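## Task

Take the white radish and the tomato out of the pan and get both completely into the bag, lying between its two layers. When done, every other item, including the white ball, must still be in the pan. The part of the bag holding the items must rest on the table. No more than one corner of the bag may lie on an arm's base. No part of the bag may be inside the pan, and none may hang beyond the table edge by more than a finger's width.

## Robot and tools

ROBOT. Two arms, left_arm and right_arm, each with six revolute joints and a two-finger gripper. Joint order everywhere (rows, results): waist, shoulder, elbow, wrist pitch, wrist yaw, wrist roll. Nominal ranges in rad: waist -2.618 to 3.054, shoulder 0.000 to 3.142, elbow 0.000 to 3.142, wrist pitch -1.571 to 1.571, wrist yaw -1.571 to 1.571, wrist roll -2.094 to 2.094. The true end of each joint may differ by up to 0.059 rad either way.

FRAMES. Scene frame: origin at table-top height, halfway between the nominal bases; +x points out over the table, +z up, left_arm sits on the +y side (image left/right does not follow arm names). Calibrated bases: left_arm at (-0.019, +0.343, +0.033) m, quat_wxyz (+1.000, 0, 0, -0.008); right_arm at (-0.046, -0.254, +0.023) m, quat_wxyz (+1.000, 0, 0, +0.016). Each gripper's end_effector_position (m) and end_effector_quat_wxyz are given in that arm's own base frame; fixed cameras and the table use the scene frame. Reported hand poses can be a few cm off, worse at full reach. The gripper's fingers point along its +z and open along its y; the reported point sits between the pads, about 1 cm short of the tips.

ROW FORMAT (shared by execute_actions and move). One flat list of 14 numbers, each in [-1, 1], covering both arms even if one stays still: left_arm's six joint values then its opening, then right_arm's six joint values then its opening. Joint values are offsets, not poses: they are added to the arm's Joint targets as they stood when the action (or move) began, not to the previous row. Scale: 1.0 equals 2.224 rad for waist, shoulder and elbow, and 8.485 rad for the three wrist joints. Opening is absolute: +1 fully open, -1 closed. Sending 0 for a joint re-commands its current target; sending 0 as an opening is a real half-closed command, so repeat the present opening to leave a gripper alone.

execute_actions: actions is a list of actions; each action is a list of up to 15 rows, one per 1/30 s step, the last row held for any missing steps. An action is rejected for both arms if it would push a joint more than 0.059 rad outward past its range; a malformed or out-of-range first action voids the whole call. cameras: list of names, ["all"], or []; default shows all only for an empty actions list. An empty list returns the full state, scene number and task.

move: target is one row or a list of up to 15 rows, every row's offsets counted from the same starting Joint targets. speed: rad/s for the joint with farthest to travel, 0.01 to 12.57, default 0.5, one value or one per target. blend: rad of corner rounding per target, default 0 (full stop at each). opening_speed: opening change per second on the -1..+1 scale, at least 0.2. grip_force: newtons per pad, 10 to 50, one value or one per arm; persists until changed; lower values close much more slowly. blocking=false returns after about 0.5 s while motion continues. Paths do not avoid obstacles or the other arm. The result adds a move: line (done, off_target, moving, held, fault) and possibly limits=held.

wait: seconds 0 to 10; arms hold their last command, a running move continues. stop: brakes a running move. zoom_image: camera (cam_head_left, cam_head_right, cam_high, cam_low, cam_left_wrist, cam_right_wrist; all 896x504) and region [x0, y0, x1, y1] in pixels from the top-left, at most 504 by 504, from that camera's latest image. finished_scene: scene is the number of the scene being ended; irreversible.

MOTION LIMITS. Each step, a joint's target may lead its measured angle by at most 0.339 rad (first three joints) or 2.2 rad (wrists); if targets would put a gripper more than 200 mm from where it is, that arm's targets are pulled back. Big moves may need several actions. Friction and load can leave joints short; tiny turns may not happen.

RESULTS. Joint positions and Joint velocities: per arm, six joints (rad, rad/s) plus finger-pad gap (m; 0.094 fully open). Joint targets: the reference for your next offsets. Tool commands: current opening commands. grip_measured: finger opening on the command scale, a few mm wide when empty, slightly narrower than a firmly held part. joint sent to its limit, joint command not followed (clearance check altered targets), MOTOR HOT (75 °C) and OVER-TEMPERATURE FAULT (90 °C, that arm folds and idles) are warnings. Joint torques are in N m, positive toward larger angles, biased and noisy; joints 1 to 3 wrap at ±28.

AVOID. Dropping items, releasing moving items, fast impacts, hard presses on the table or fixed parts, any press between the arms (including one gripper closing on the other's fingers), anything leaving the table, and long stretched or loaded holds that heat motors. Squeeze jumps to full force past about 20 N, so close slowly with opening_speed and a lower grip_force on soft produce like tomato, banana or orange. To release, command an opening well above grip_measured. To end a push, command targets back past the measured positions. Loose items may occasionally get nudged by outside pushes.

Each tool is called after "Request:" as name(argument=value, ...), one argument or row to a line, values as JSON.

## Session

Request:
execute_actions(
  actions=[],
)

Scene clock: 0.00 s.
left_arm: end_effector_position=(+0.3974, +0.0047, +0.0922) grip_measured=+1.000 end_effector_quat_wxyz=(+0.578, -0.041, +0.815, -0.009) | right_arm: end_effector_position=(+0.3882, -0.0036, +0.0938) grip_measured=+1.000 end_effector_quat_wxyz=(+0.584, +0.004, +0.812, -0.010)
Joint positions: left_arm=[-0.004 1.548 0.371 0.839 -0.036 -0.079 0.094] | right_arm=[0 1.515 0.33 0.862 0.022 -0.005 0.094]
Joint velocities: within noise
Joint torques (N m): no reading
Heat: left arm: 25 °C; right arm: 28 °C.
Joint targets: left_arm=[-0.004 1.545 0.375 0.833 -0.036 -0.079] | right_arm=[0.000 1.507 0.340 0.875 0.022 -0.005]
Tool commands: left_gripper/opening=+1.0 right_gripper/opening=+1.0

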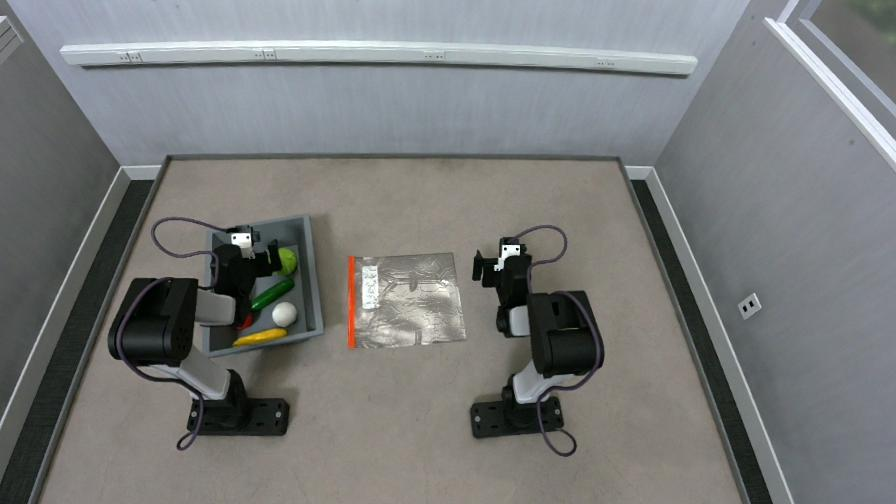

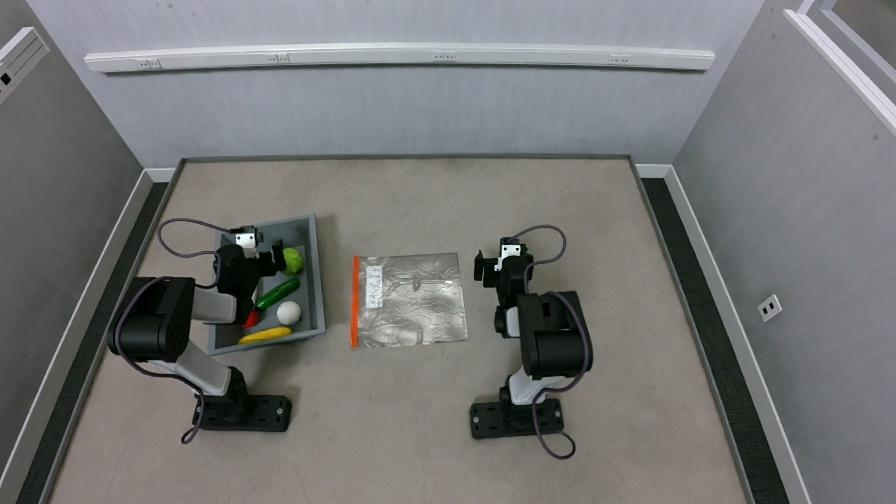

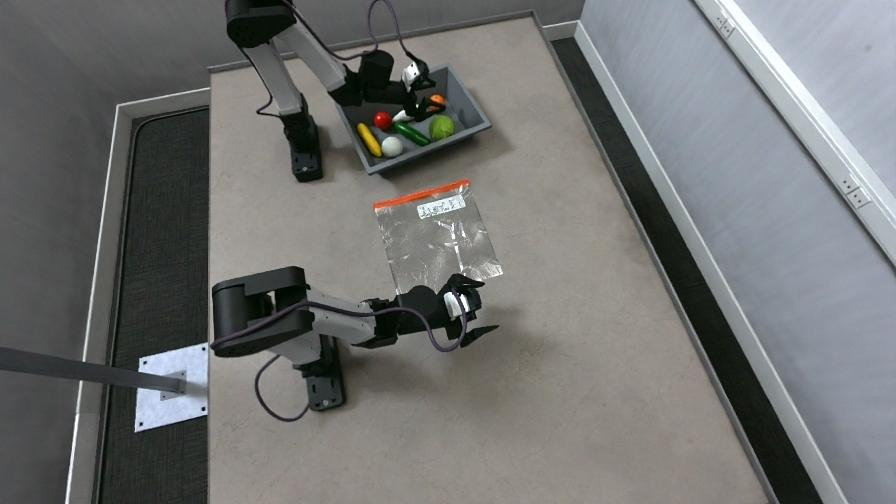

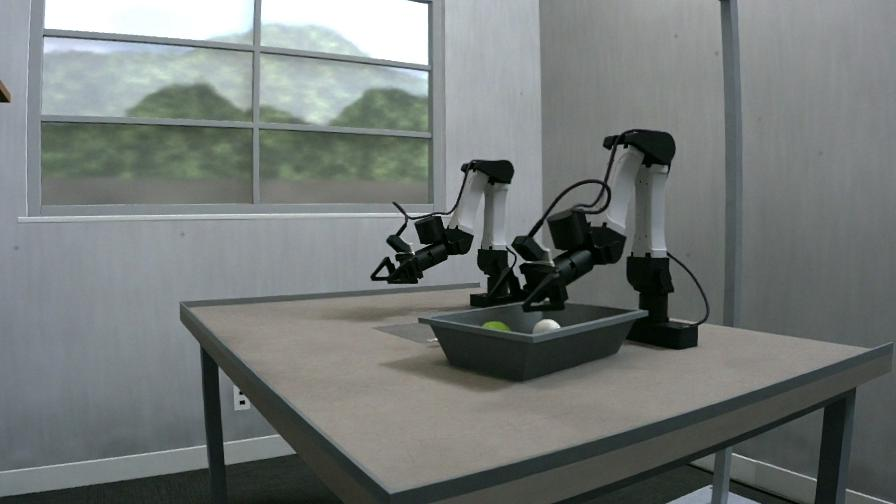

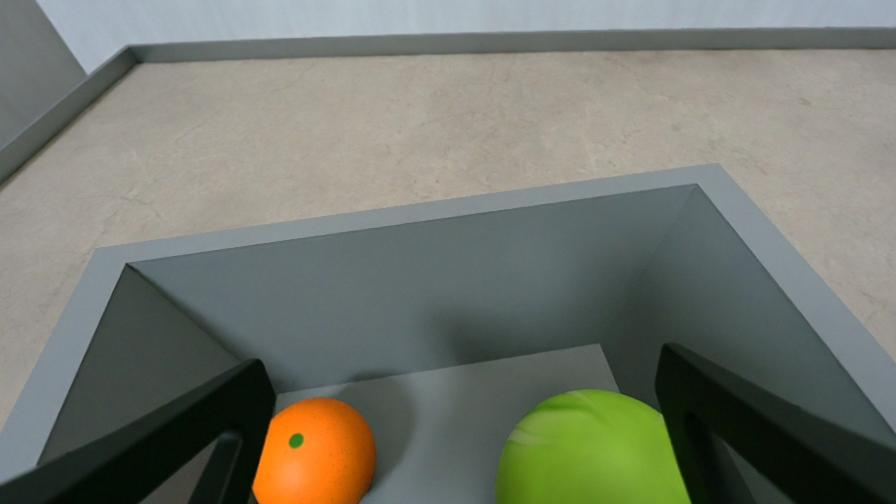

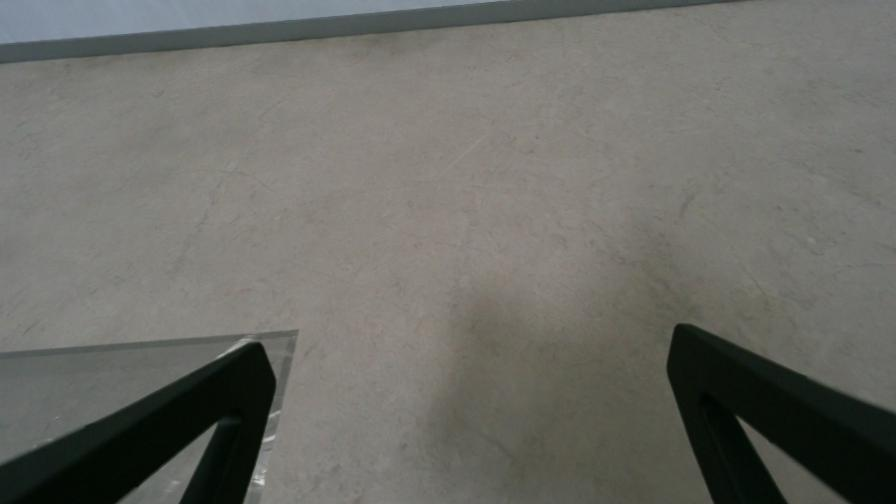

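Request:
zoom_image(
  camera="cam_high",
  region=[330, 40, 530, 300],
)

Request:
zoom_image(
  camera="cam_head_right",
  region=[200, 200, 500, 370],
)

Request:
zoom_image(
  camera="cam_low",
  region=[340, 260, 660, 400],
)

Scaled by 1.938 from the camera's 896x504 image, which has a finer 1280x720 frame.

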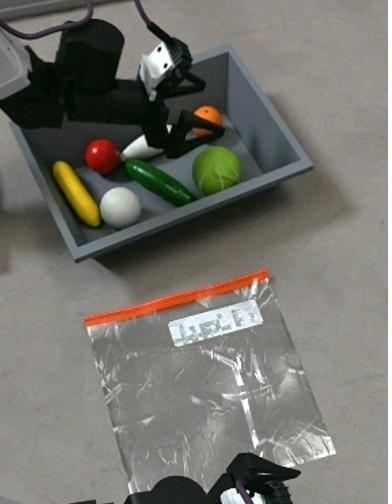

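Scaled by 1.680 from the camera's 896x504 image, which has a finer 1280x720 frame.

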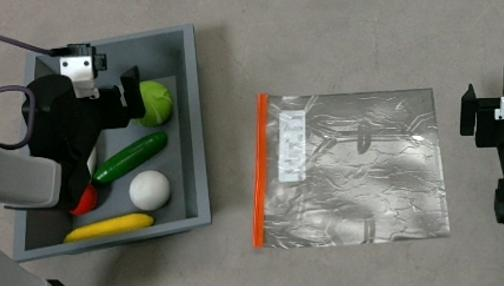

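Scaled by 1.575 from the camera's 896x504 image, which has a finer 1280x720 frame.

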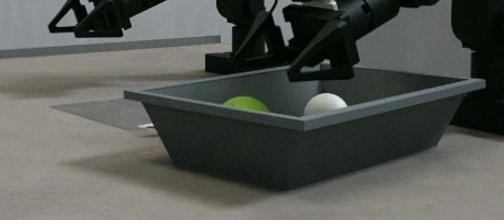

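Request:
move(
  target=[-0.3129,-0.1454,0.3696,-0.2186,0.0042,0.0093,1,0.2698,-0.1283,0.3853,-0.2236,-0.0026,0.0006,1],
  speed=1.5,
  cameras=["all"],
)

Scene clock: 4.90 s.
left_arm: end_effector_position=(+0.2330, -0.1905, +0.1936) grip_measured=+1.000 end_effector_quat_wxyz=(+0.240, +0.321, +0.912, -0.081) | right_arm: end_effector_position=(+0.2468, +0.1652, +0.1867) grip_measured=+1.000 end_effector_quat_wxyz=(+0.229, -0.286, +0.928, +0.066)
Joint positions: left_arm=[-0.694 1.229 1.178 -1.007 -0.014 -0.013 0.094] | right_arm=[0.594 1.237 1.171 -1.022 0.008 -0.005 0.094]
Joint torques (N m): left_arm=[-0.27 -4.38 9.73 1.36 0.12 0.07] | right_arm=[0.64 -5.2 9.26 1.13 -0.1 0.11]
Heat: left arm: 27 °C; right arm: 28 °C.
Joint targets: left_arm=[-0.700 1.221 1.197 -1.022 -0.001 0.000] | right_arm=[0.601 1.221 1.197 -1.022 0.000 0.000]
move: done

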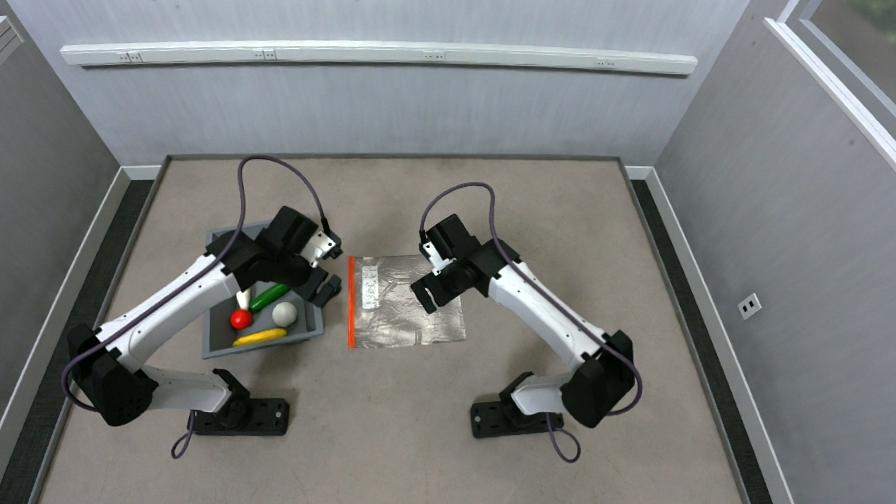

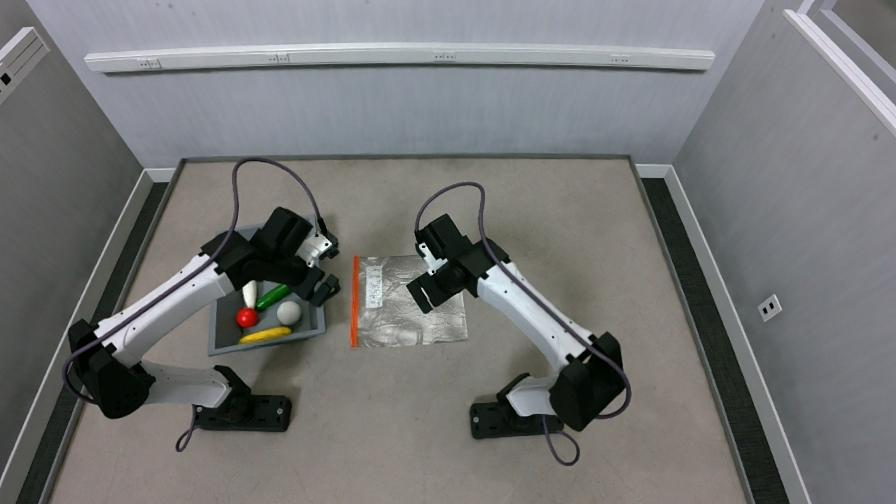

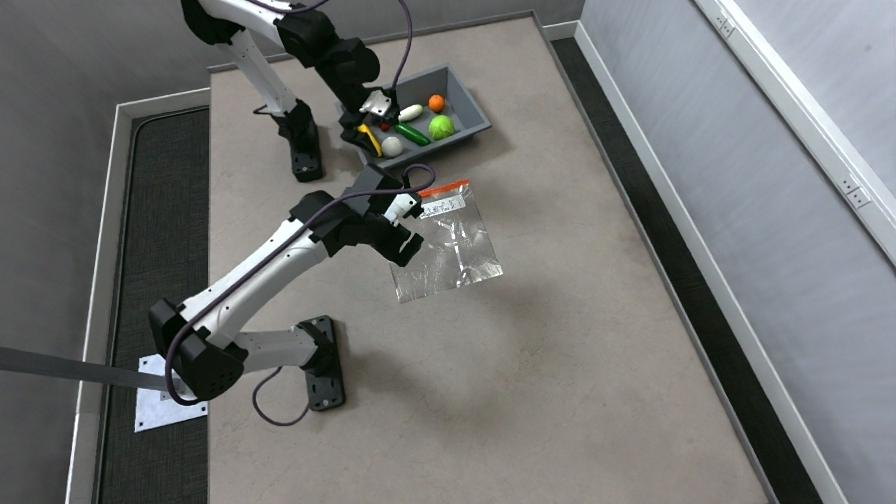

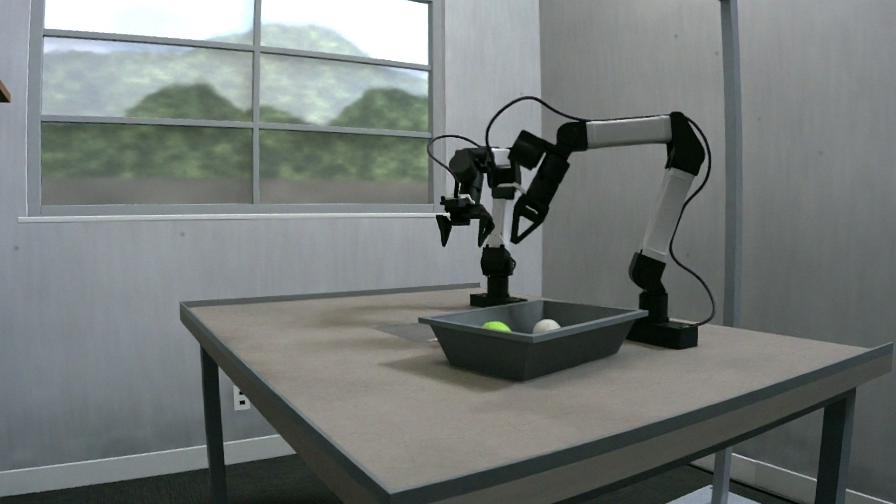

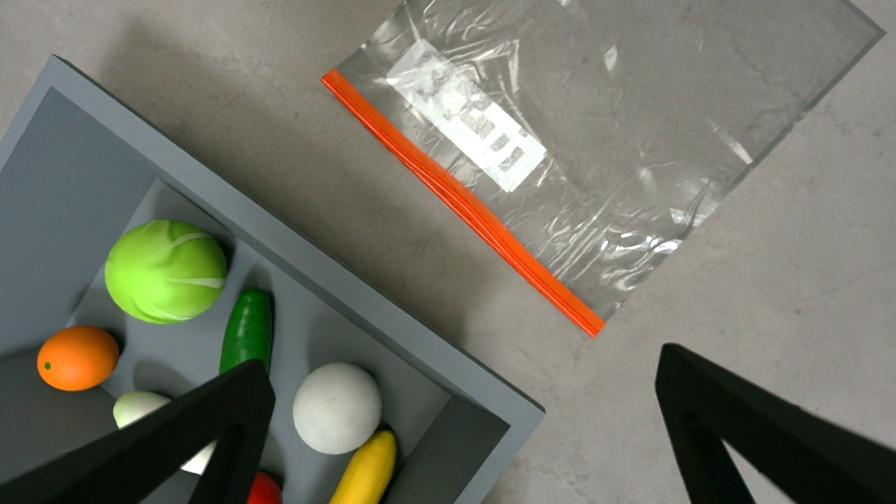

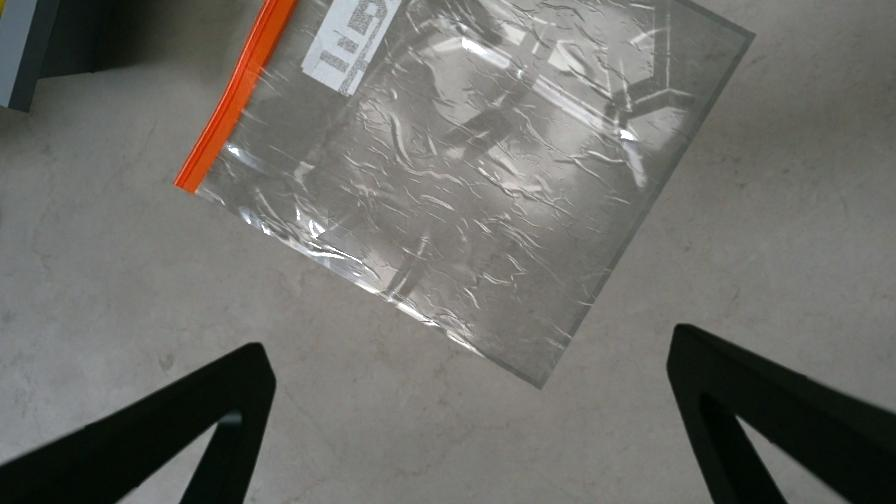

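Request:
zoom_image(
  camera="cam_left_wrist",
  region=[310, 0, 700, 350],
)

Request:
zoom_image(
  camera="cam_right_wrist",
  region=[150, 0, 500, 330],
)

Request:
zoom_image(
  camera="cam_right_wrist",
  region=[380, 0, 780, 400],
)

Scaled by 1.292 from the camera's 896x504 image, which has a finer 1280x720 frame.

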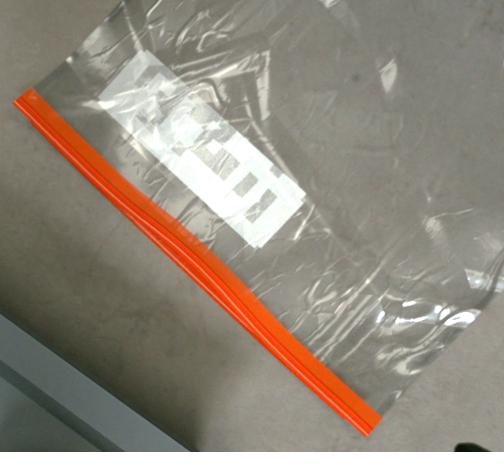

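Scaled by 1.440 from the camera's 896x504 image, which has a finer 1280x720 frame.

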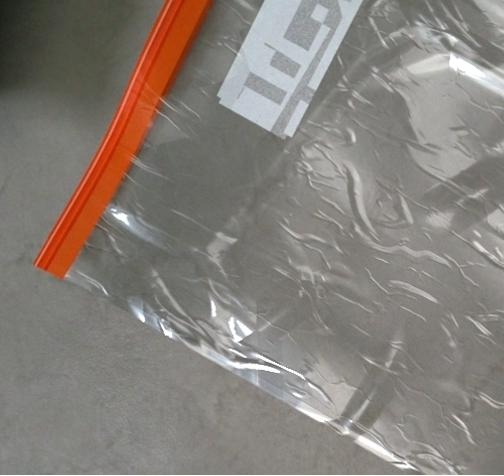

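Scaled by 1.260 from the camera's 896x504 image, which has a finer 1280x720 frame.

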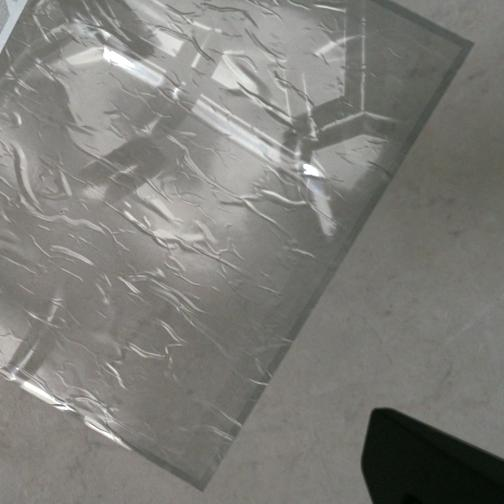

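Request:
move(
  target=[0.3912,0.0048,0.0229,-0.0346,0,0,1,0.1075,0.4897,0.3867,-0.0349,0,0.0884,-0.2],
  speed=1.2,
  cameras=["all"],
)

Scene clock: 10.50 s.
left_arm: end_effector_position=(+0.2382, +0.0410, +0.1821) grip_measured=+1.000 end_effector_quat_wxyz=(+0.132, -0.087, +0.987, +0.014) | right_arm: end_effector_position=(+0.2980, +0.3311, +0.0525) grip_measured=-0.199 end_effector_quat_wxyz=(-0.004, -0.049, +0.999, -0.007)
Joint positions: left_arm=[0.164 1.229 1.226 -1.302 -0.009 -0.011 0.094] | right_arm=[0.84 2.307 2.032 -1.311 0.005 0.742 0.038]
Joint torques (N m): left_arm=[0.65 -3.06 9.48 0.86 0.07 0.05] | right_arm=[0.03 -11.47 8.44 0.14 -0.04 0.1]
Heat: left arm: 27 °C; right arm: 29 °C.
Joint targets: left_arm=[0.170 1.232 1.248 -1.316 -0.001 0.000] | right_arm=[0.840 2.311 2.058 -1.318 0.000 0.750]
move: done

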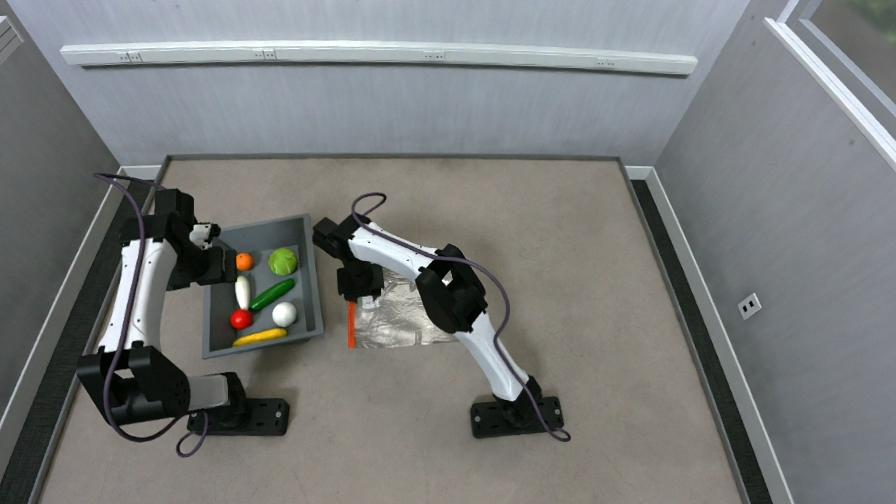

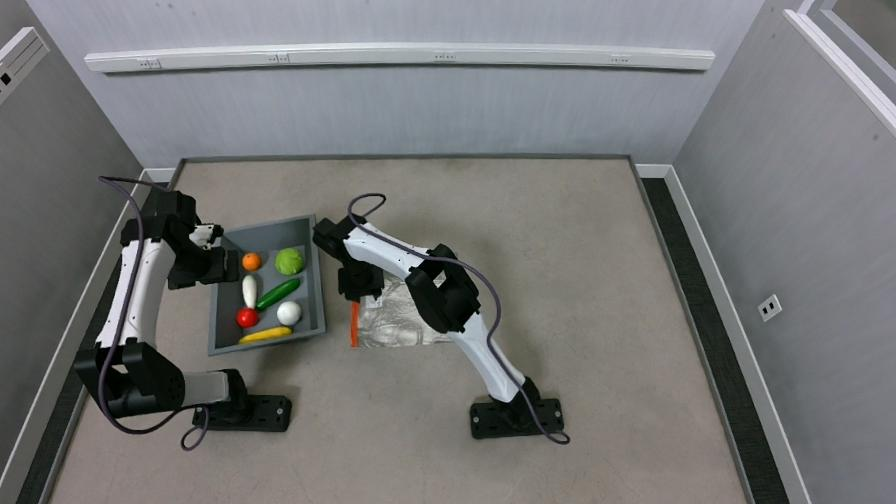

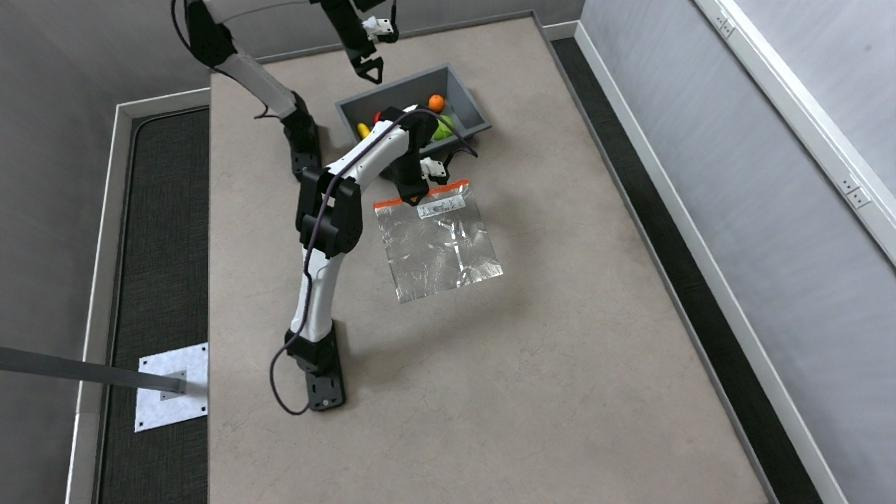

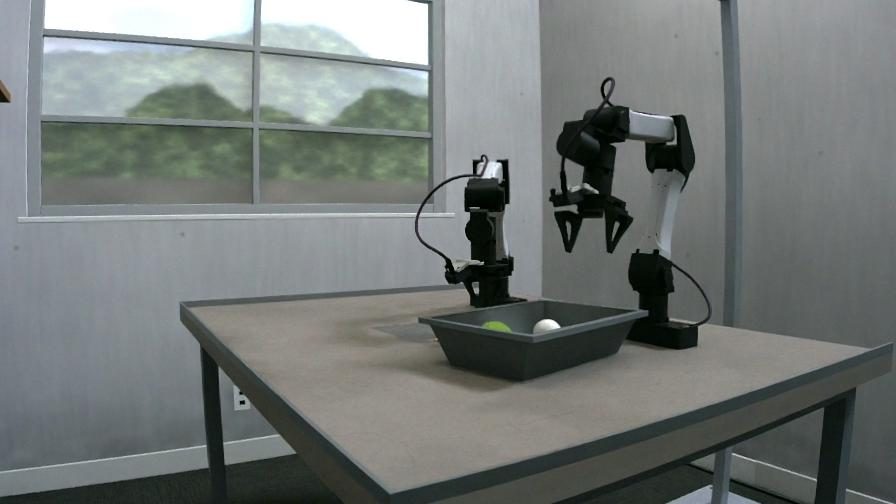

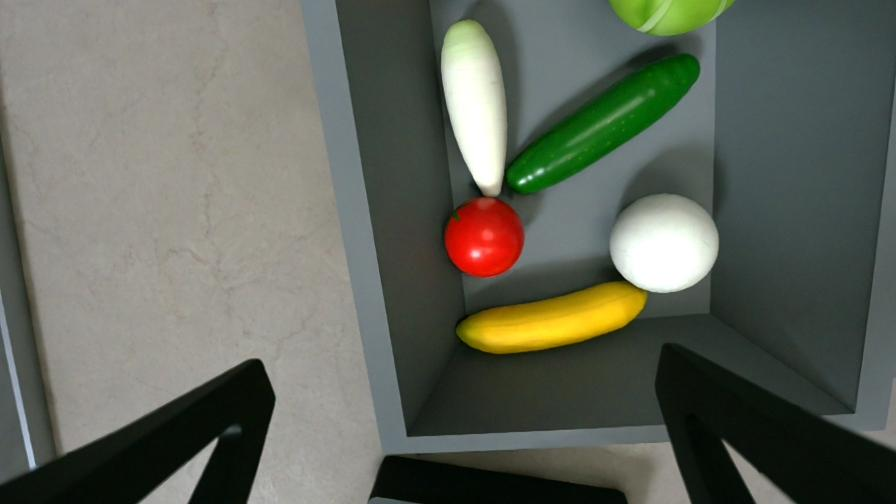

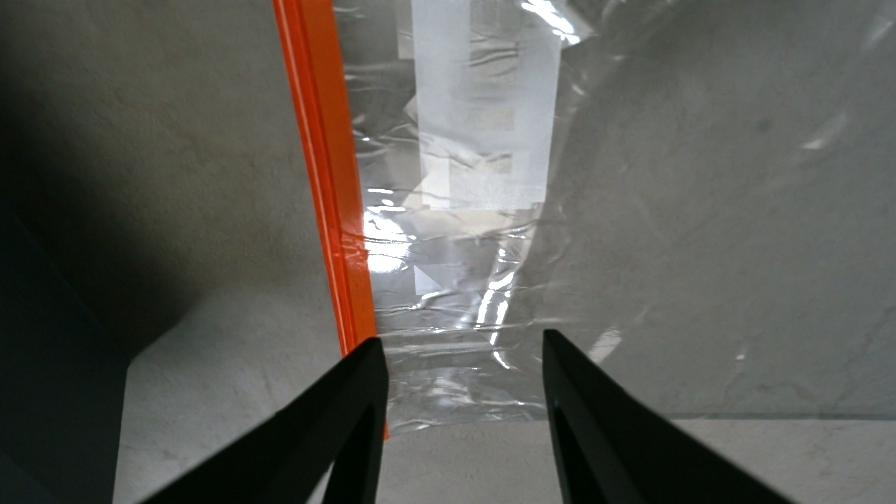

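Request:
move(
  target=[0.0189,0.0785,-0.1057,0.0163,0,0,0.5,0.0138,0.0540,-0.0184,0.0190,0,0.0035,-0.2],
  speed=0.5,
  cameras=["cam_left_wrist","cam_right_wrist","cam_low","cam_high"],
)

Scene clock: 15.30 s.
left_arm: end_effector_position=(+0.2205, +0.0476, +0.0902) grip_measured=+0.502 end_effector_quat_wxyz=(+0.000, -0.108, +0.994, +0.004) | right_arm: end_effector_position=(+0.3030, +0.3557, -0.0003) grip_measured=-0.199 end_effector_quat_wxyz=(+0.002, -0.047, +0.999, -0.001)
Joint positions: left_arm=[0.206 1.402 1.02 -1.188 -0.009 -0.011 0.071] | right_arm=[0.867 2.419 2.017 -1.168 0.005 0.773 0.038]
Joint torques (N m): left_arm=[0.72 -4.15 6.26 0.53 0.08 0.06] | right_arm=[0.36 -11.43 5.85 0.35 -0.04 0.12]
Heat: left arm: 28 °C; right arm: 30 °C.
Joint targets: left_arm=[0.212 1.407 1.013 -1.178 -0.001 0.000] | right_arm=[0.871 2.430 2.017 -1.157 0.000 0.780]
move: done
Images, in order (width x height): cam_high 896x504, cam_low 896x504, cam_left_wrist 896x504, cam_right_wrist 896x504.

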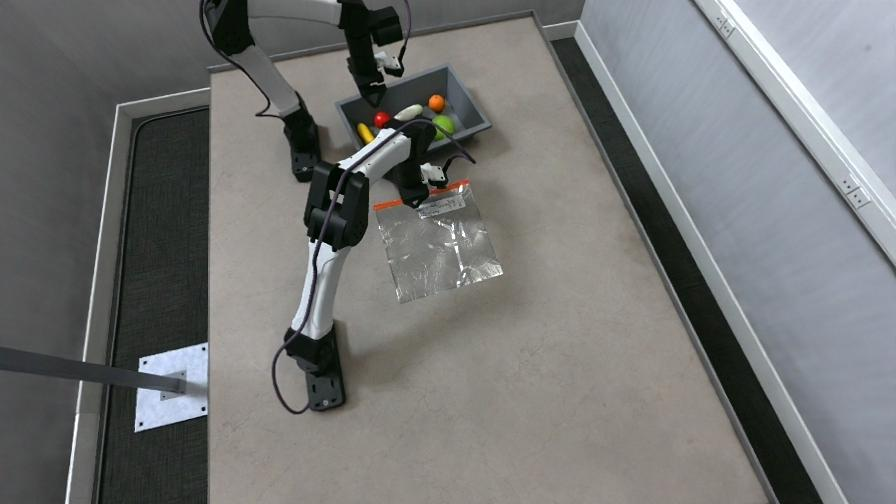

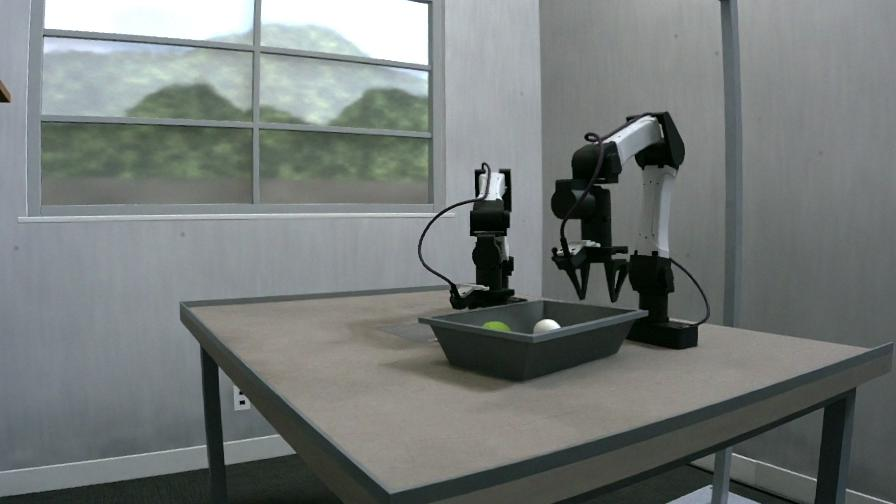

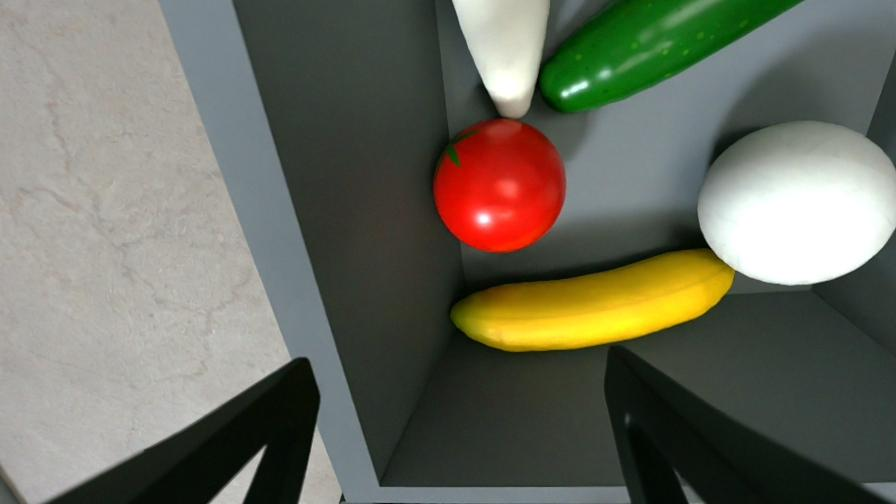

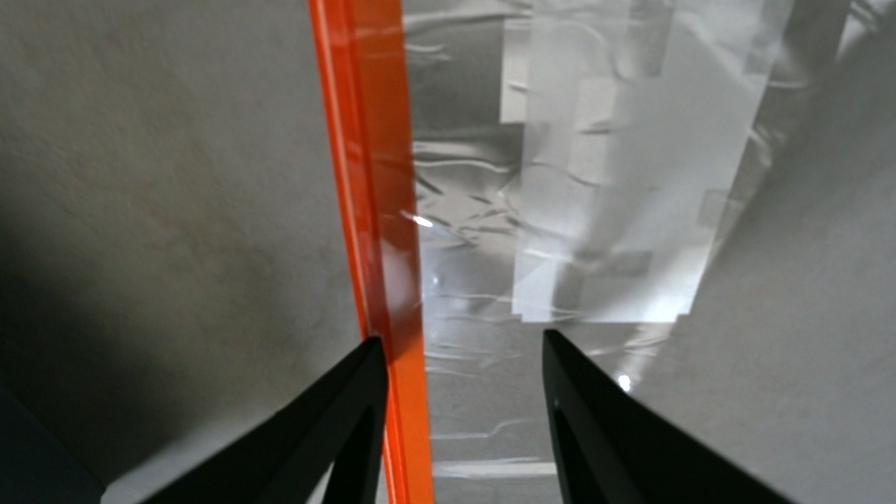

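Request:
move(
  target=[
    [-0.0279,0.0108,-0.0216,0.0086,0,-0.0613,0.3,-0.0058,-0.0117,-0.0508,0.0101,0,-0.0015,-0.2],
    [-0.0279,0.0603,-0.1115,0.0451,0,-0.0613,0.3,-0.0058,-0.0117,-0.0508,0.0101,0,-0.0015,-1],
  ],
  speed=0.4,
  blend=0.03,
  opening_speed=1.0,
  cameras=["cam_left_wrist","cam_right_wrist","cam_high"],
)

Scene clock: 20.53 s.
left_arm: end_effector_position=(+0.2291, +0.0355, +0.0057) grip_measured=+0.302 end_effector_quat_wxyz=(+0.006, -0.325, +0.946, -0.001) | right_arm: end_effector_position=(+0.3016, +0.3524, -0.0087) grip_measured=-0.989 end_effector_quat_wxyz=(+0.006, -0.045, +0.999, +0.007)
Joint positions: left_arm=[0.153 1.528 0.776 -0.806 -0.001 -0.509 0.061] | right_arm=[0.863 2.392 1.935 -1.097 -0.001 0.773 0.001]
Joint torques (N m): left_arm=[-0.01 -4.04 5.14 0.57 -0.02 -0.13] | right_arm=[-0.42 -11.14 2.95 0.54 0.02 -0.01]
Heat: left arm: 28 °C; right arm: 32 °C.
Joint targets: left_arm=[0.150 1.541 0.765 -0.795 -0.001 -0.521] | right_arm=[0.858 2.404 1.904 -1.071 0.000 0.767]
move: done
Images, in order (width x height): cam_high 896x504, cam_left_wrist 896x504, cam_right_wrist 896x504.

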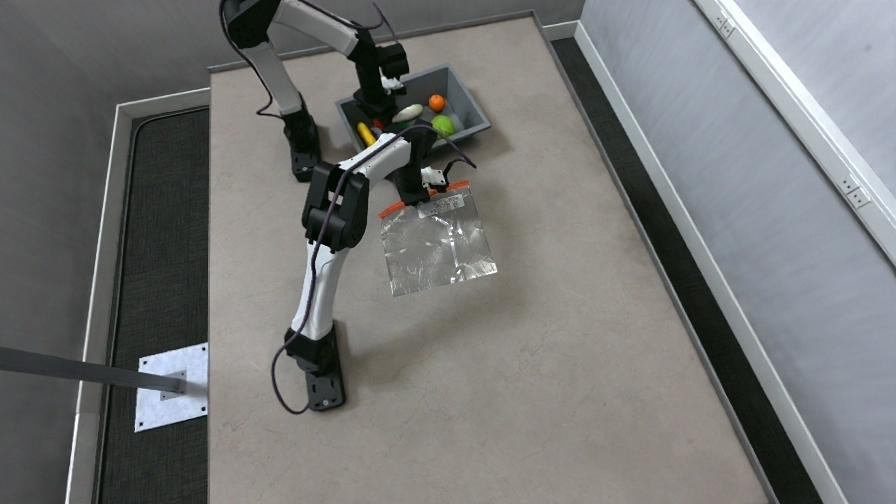

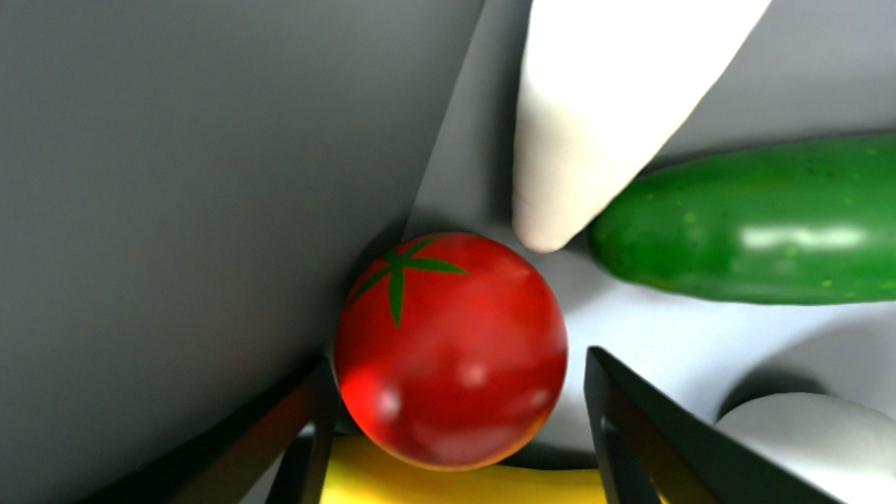

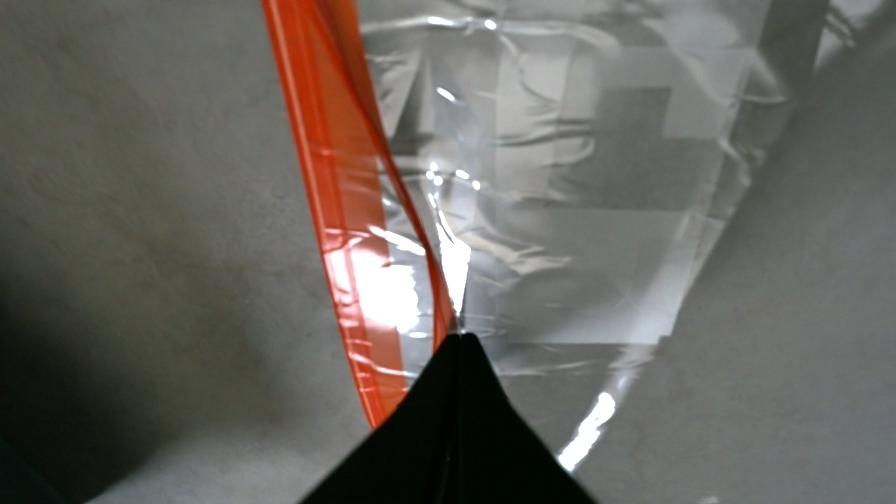

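Request:
move(
  target=[
    [0,0,0,0,0,0,0.0,-0.0057,-0.0324,0.0940,-0.0331,0,-0.0015,-1],
    [0,-0.0540,0.2657,-0.0838,0,0,0.0,-0.0057,-0.0324,0.0940,-0.0331,0,-0.0015,-1],
  ],
  speed=0.4,
  opening_speed=0.5,
  grip_force=[20,50],
  cameras=["all"],
)

Scene clock: 25.33 s.
left_arm: end_effector_position=(+0.2263, +0.0350, +0.1634) grip_measured=+0.005 end_effector_quat_wxyz=(-0.009, -0.325, +0.946, +0.002) | right_arm: end_effector_position=(+0.2936, +0.3354, +0.0304) grip_measured=-0.990 end_effector_quat_wxyz=(-0.027, -0.045, +0.998, -0.028)
Joint positions: left_arm=[0.153 1.434 1.338 -1.494 -0.001 -0.509 0.047] | right_arm=[0.852 2.391 2.088 -1.344 -0.001 0.762 0]
Joint torques (N m): left_arm=[-0.02 -5.81 8.62 0.23 -0.04 -0.15] | right_arm=[-0.62 -17.37 8.2 0.04 0.01 -0.02]
Heat: left arm: 28 °C; right arm: 34 °C.
Joint targets: left_arm=[0.150 1.421 1.356 -1.506 -0.001 -0.521] | right_arm=[0.845 2.332 2.113 -1.352 0.000 0.755]
grip_force (N): 20, 50
move: off_target (right_arm); right_arm: the shoulder is farthest, 0.059 rad from its target

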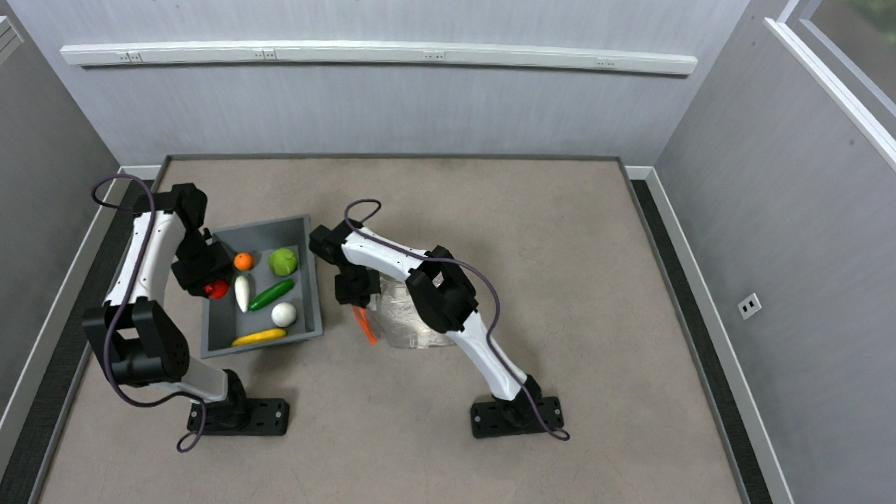

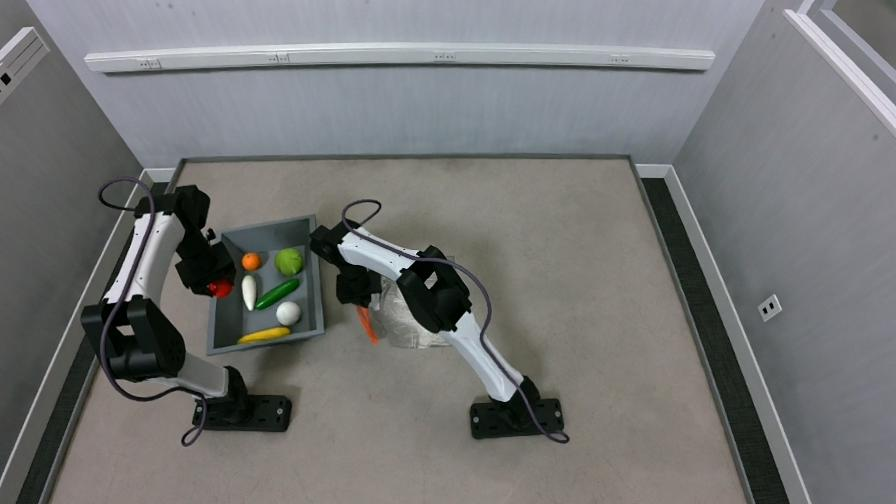

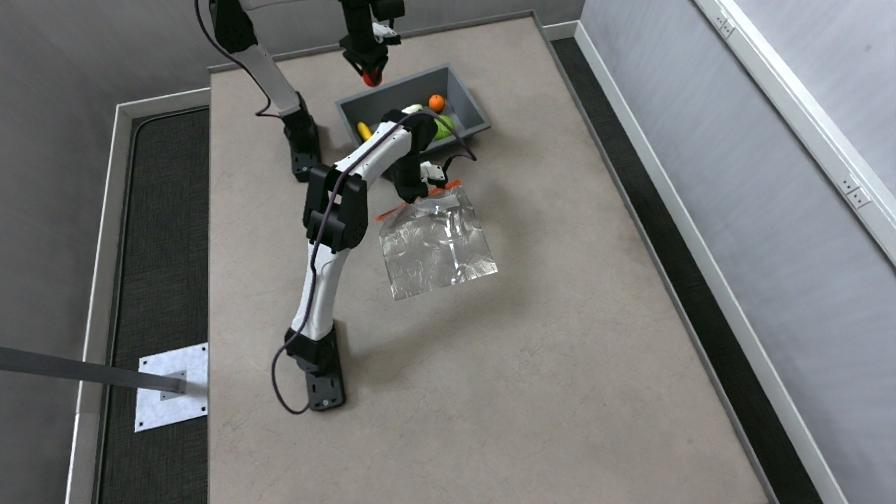

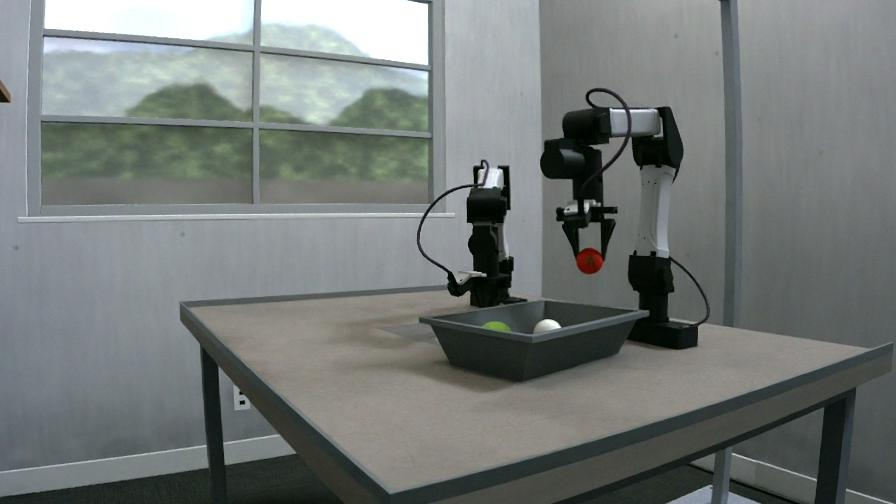

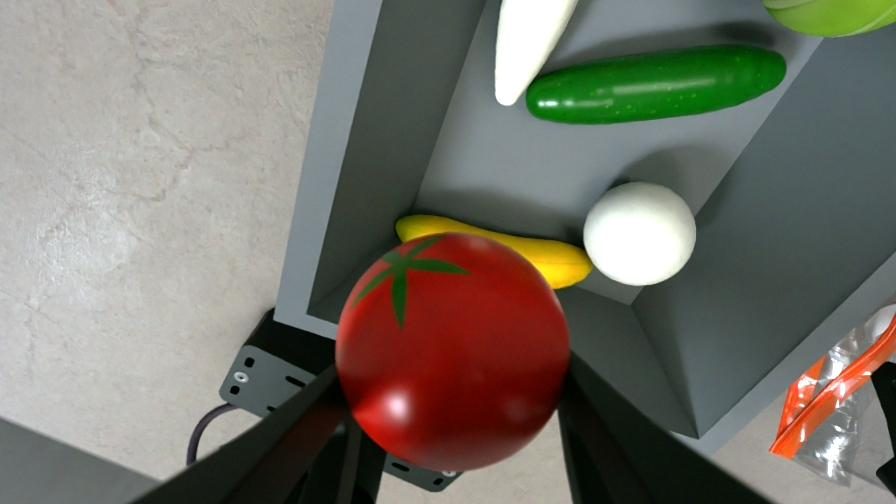

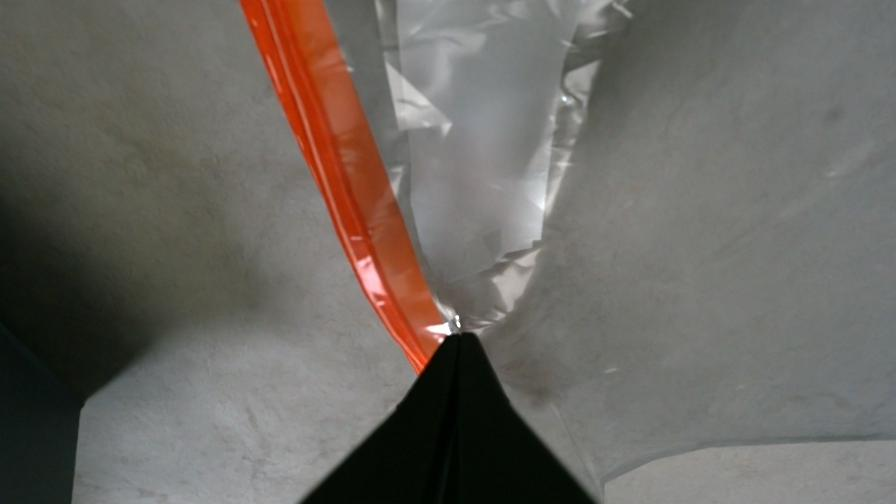

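Request:
zoom_image(
  camera="cam_right_wrist",
  region=[200, 0, 640, 440],
)

Request:
zoom_image(
  camera="cam_left_wrist",
  region=[740, 280, 896, 504],
)

Request:
zoom_image(
  camera="cam_head_left",
  region=[310, 200, 480, 370],
)

Request:
zoom_image(
  camera="cam_high",
  region=[360, 120, 520, 310],
)

Scaled by 1.145 from the camera's 896x504 image, which has a finer 1280x720 frame.

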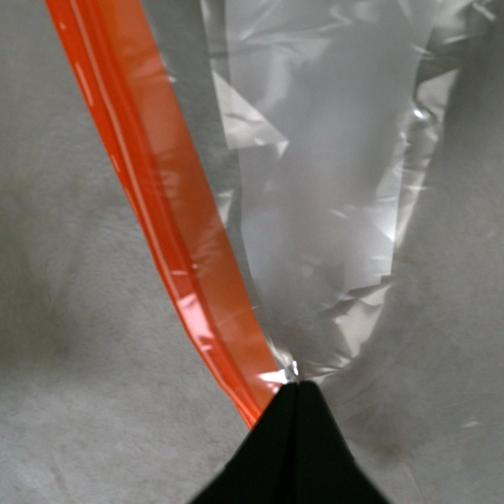

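Scaled by 2.250 from the camera's 896x504 image, which has a finer 1280x720 frame.

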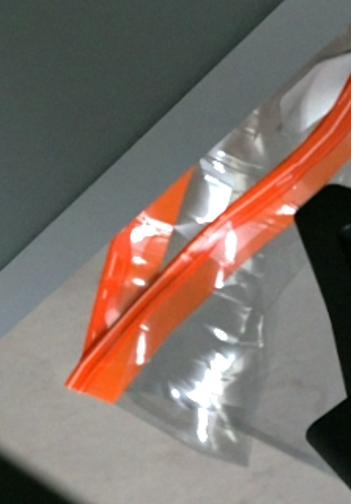

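Scaled by 2.965 from the camera's 896x504 image, which has a finer 1280x720 frame.

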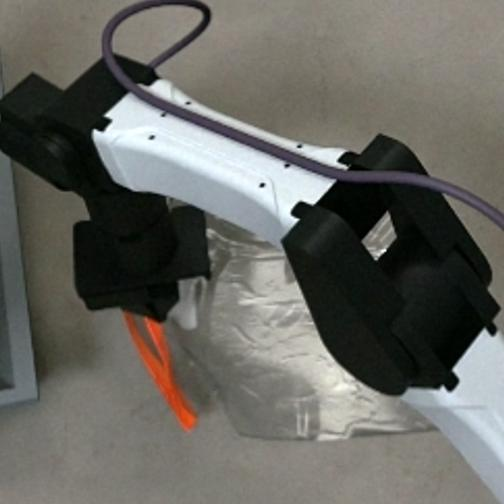

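Scaled by 2.653 from the camera's 896x504 image, which has a finer 1280x720 frame.

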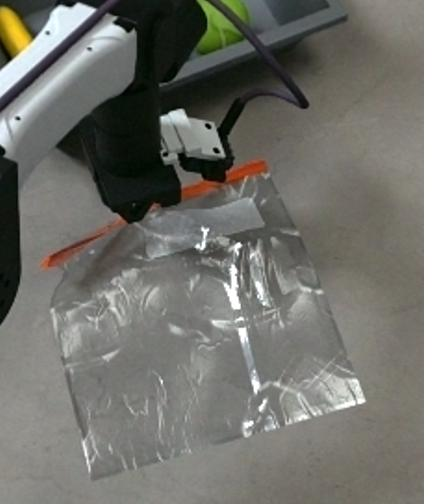

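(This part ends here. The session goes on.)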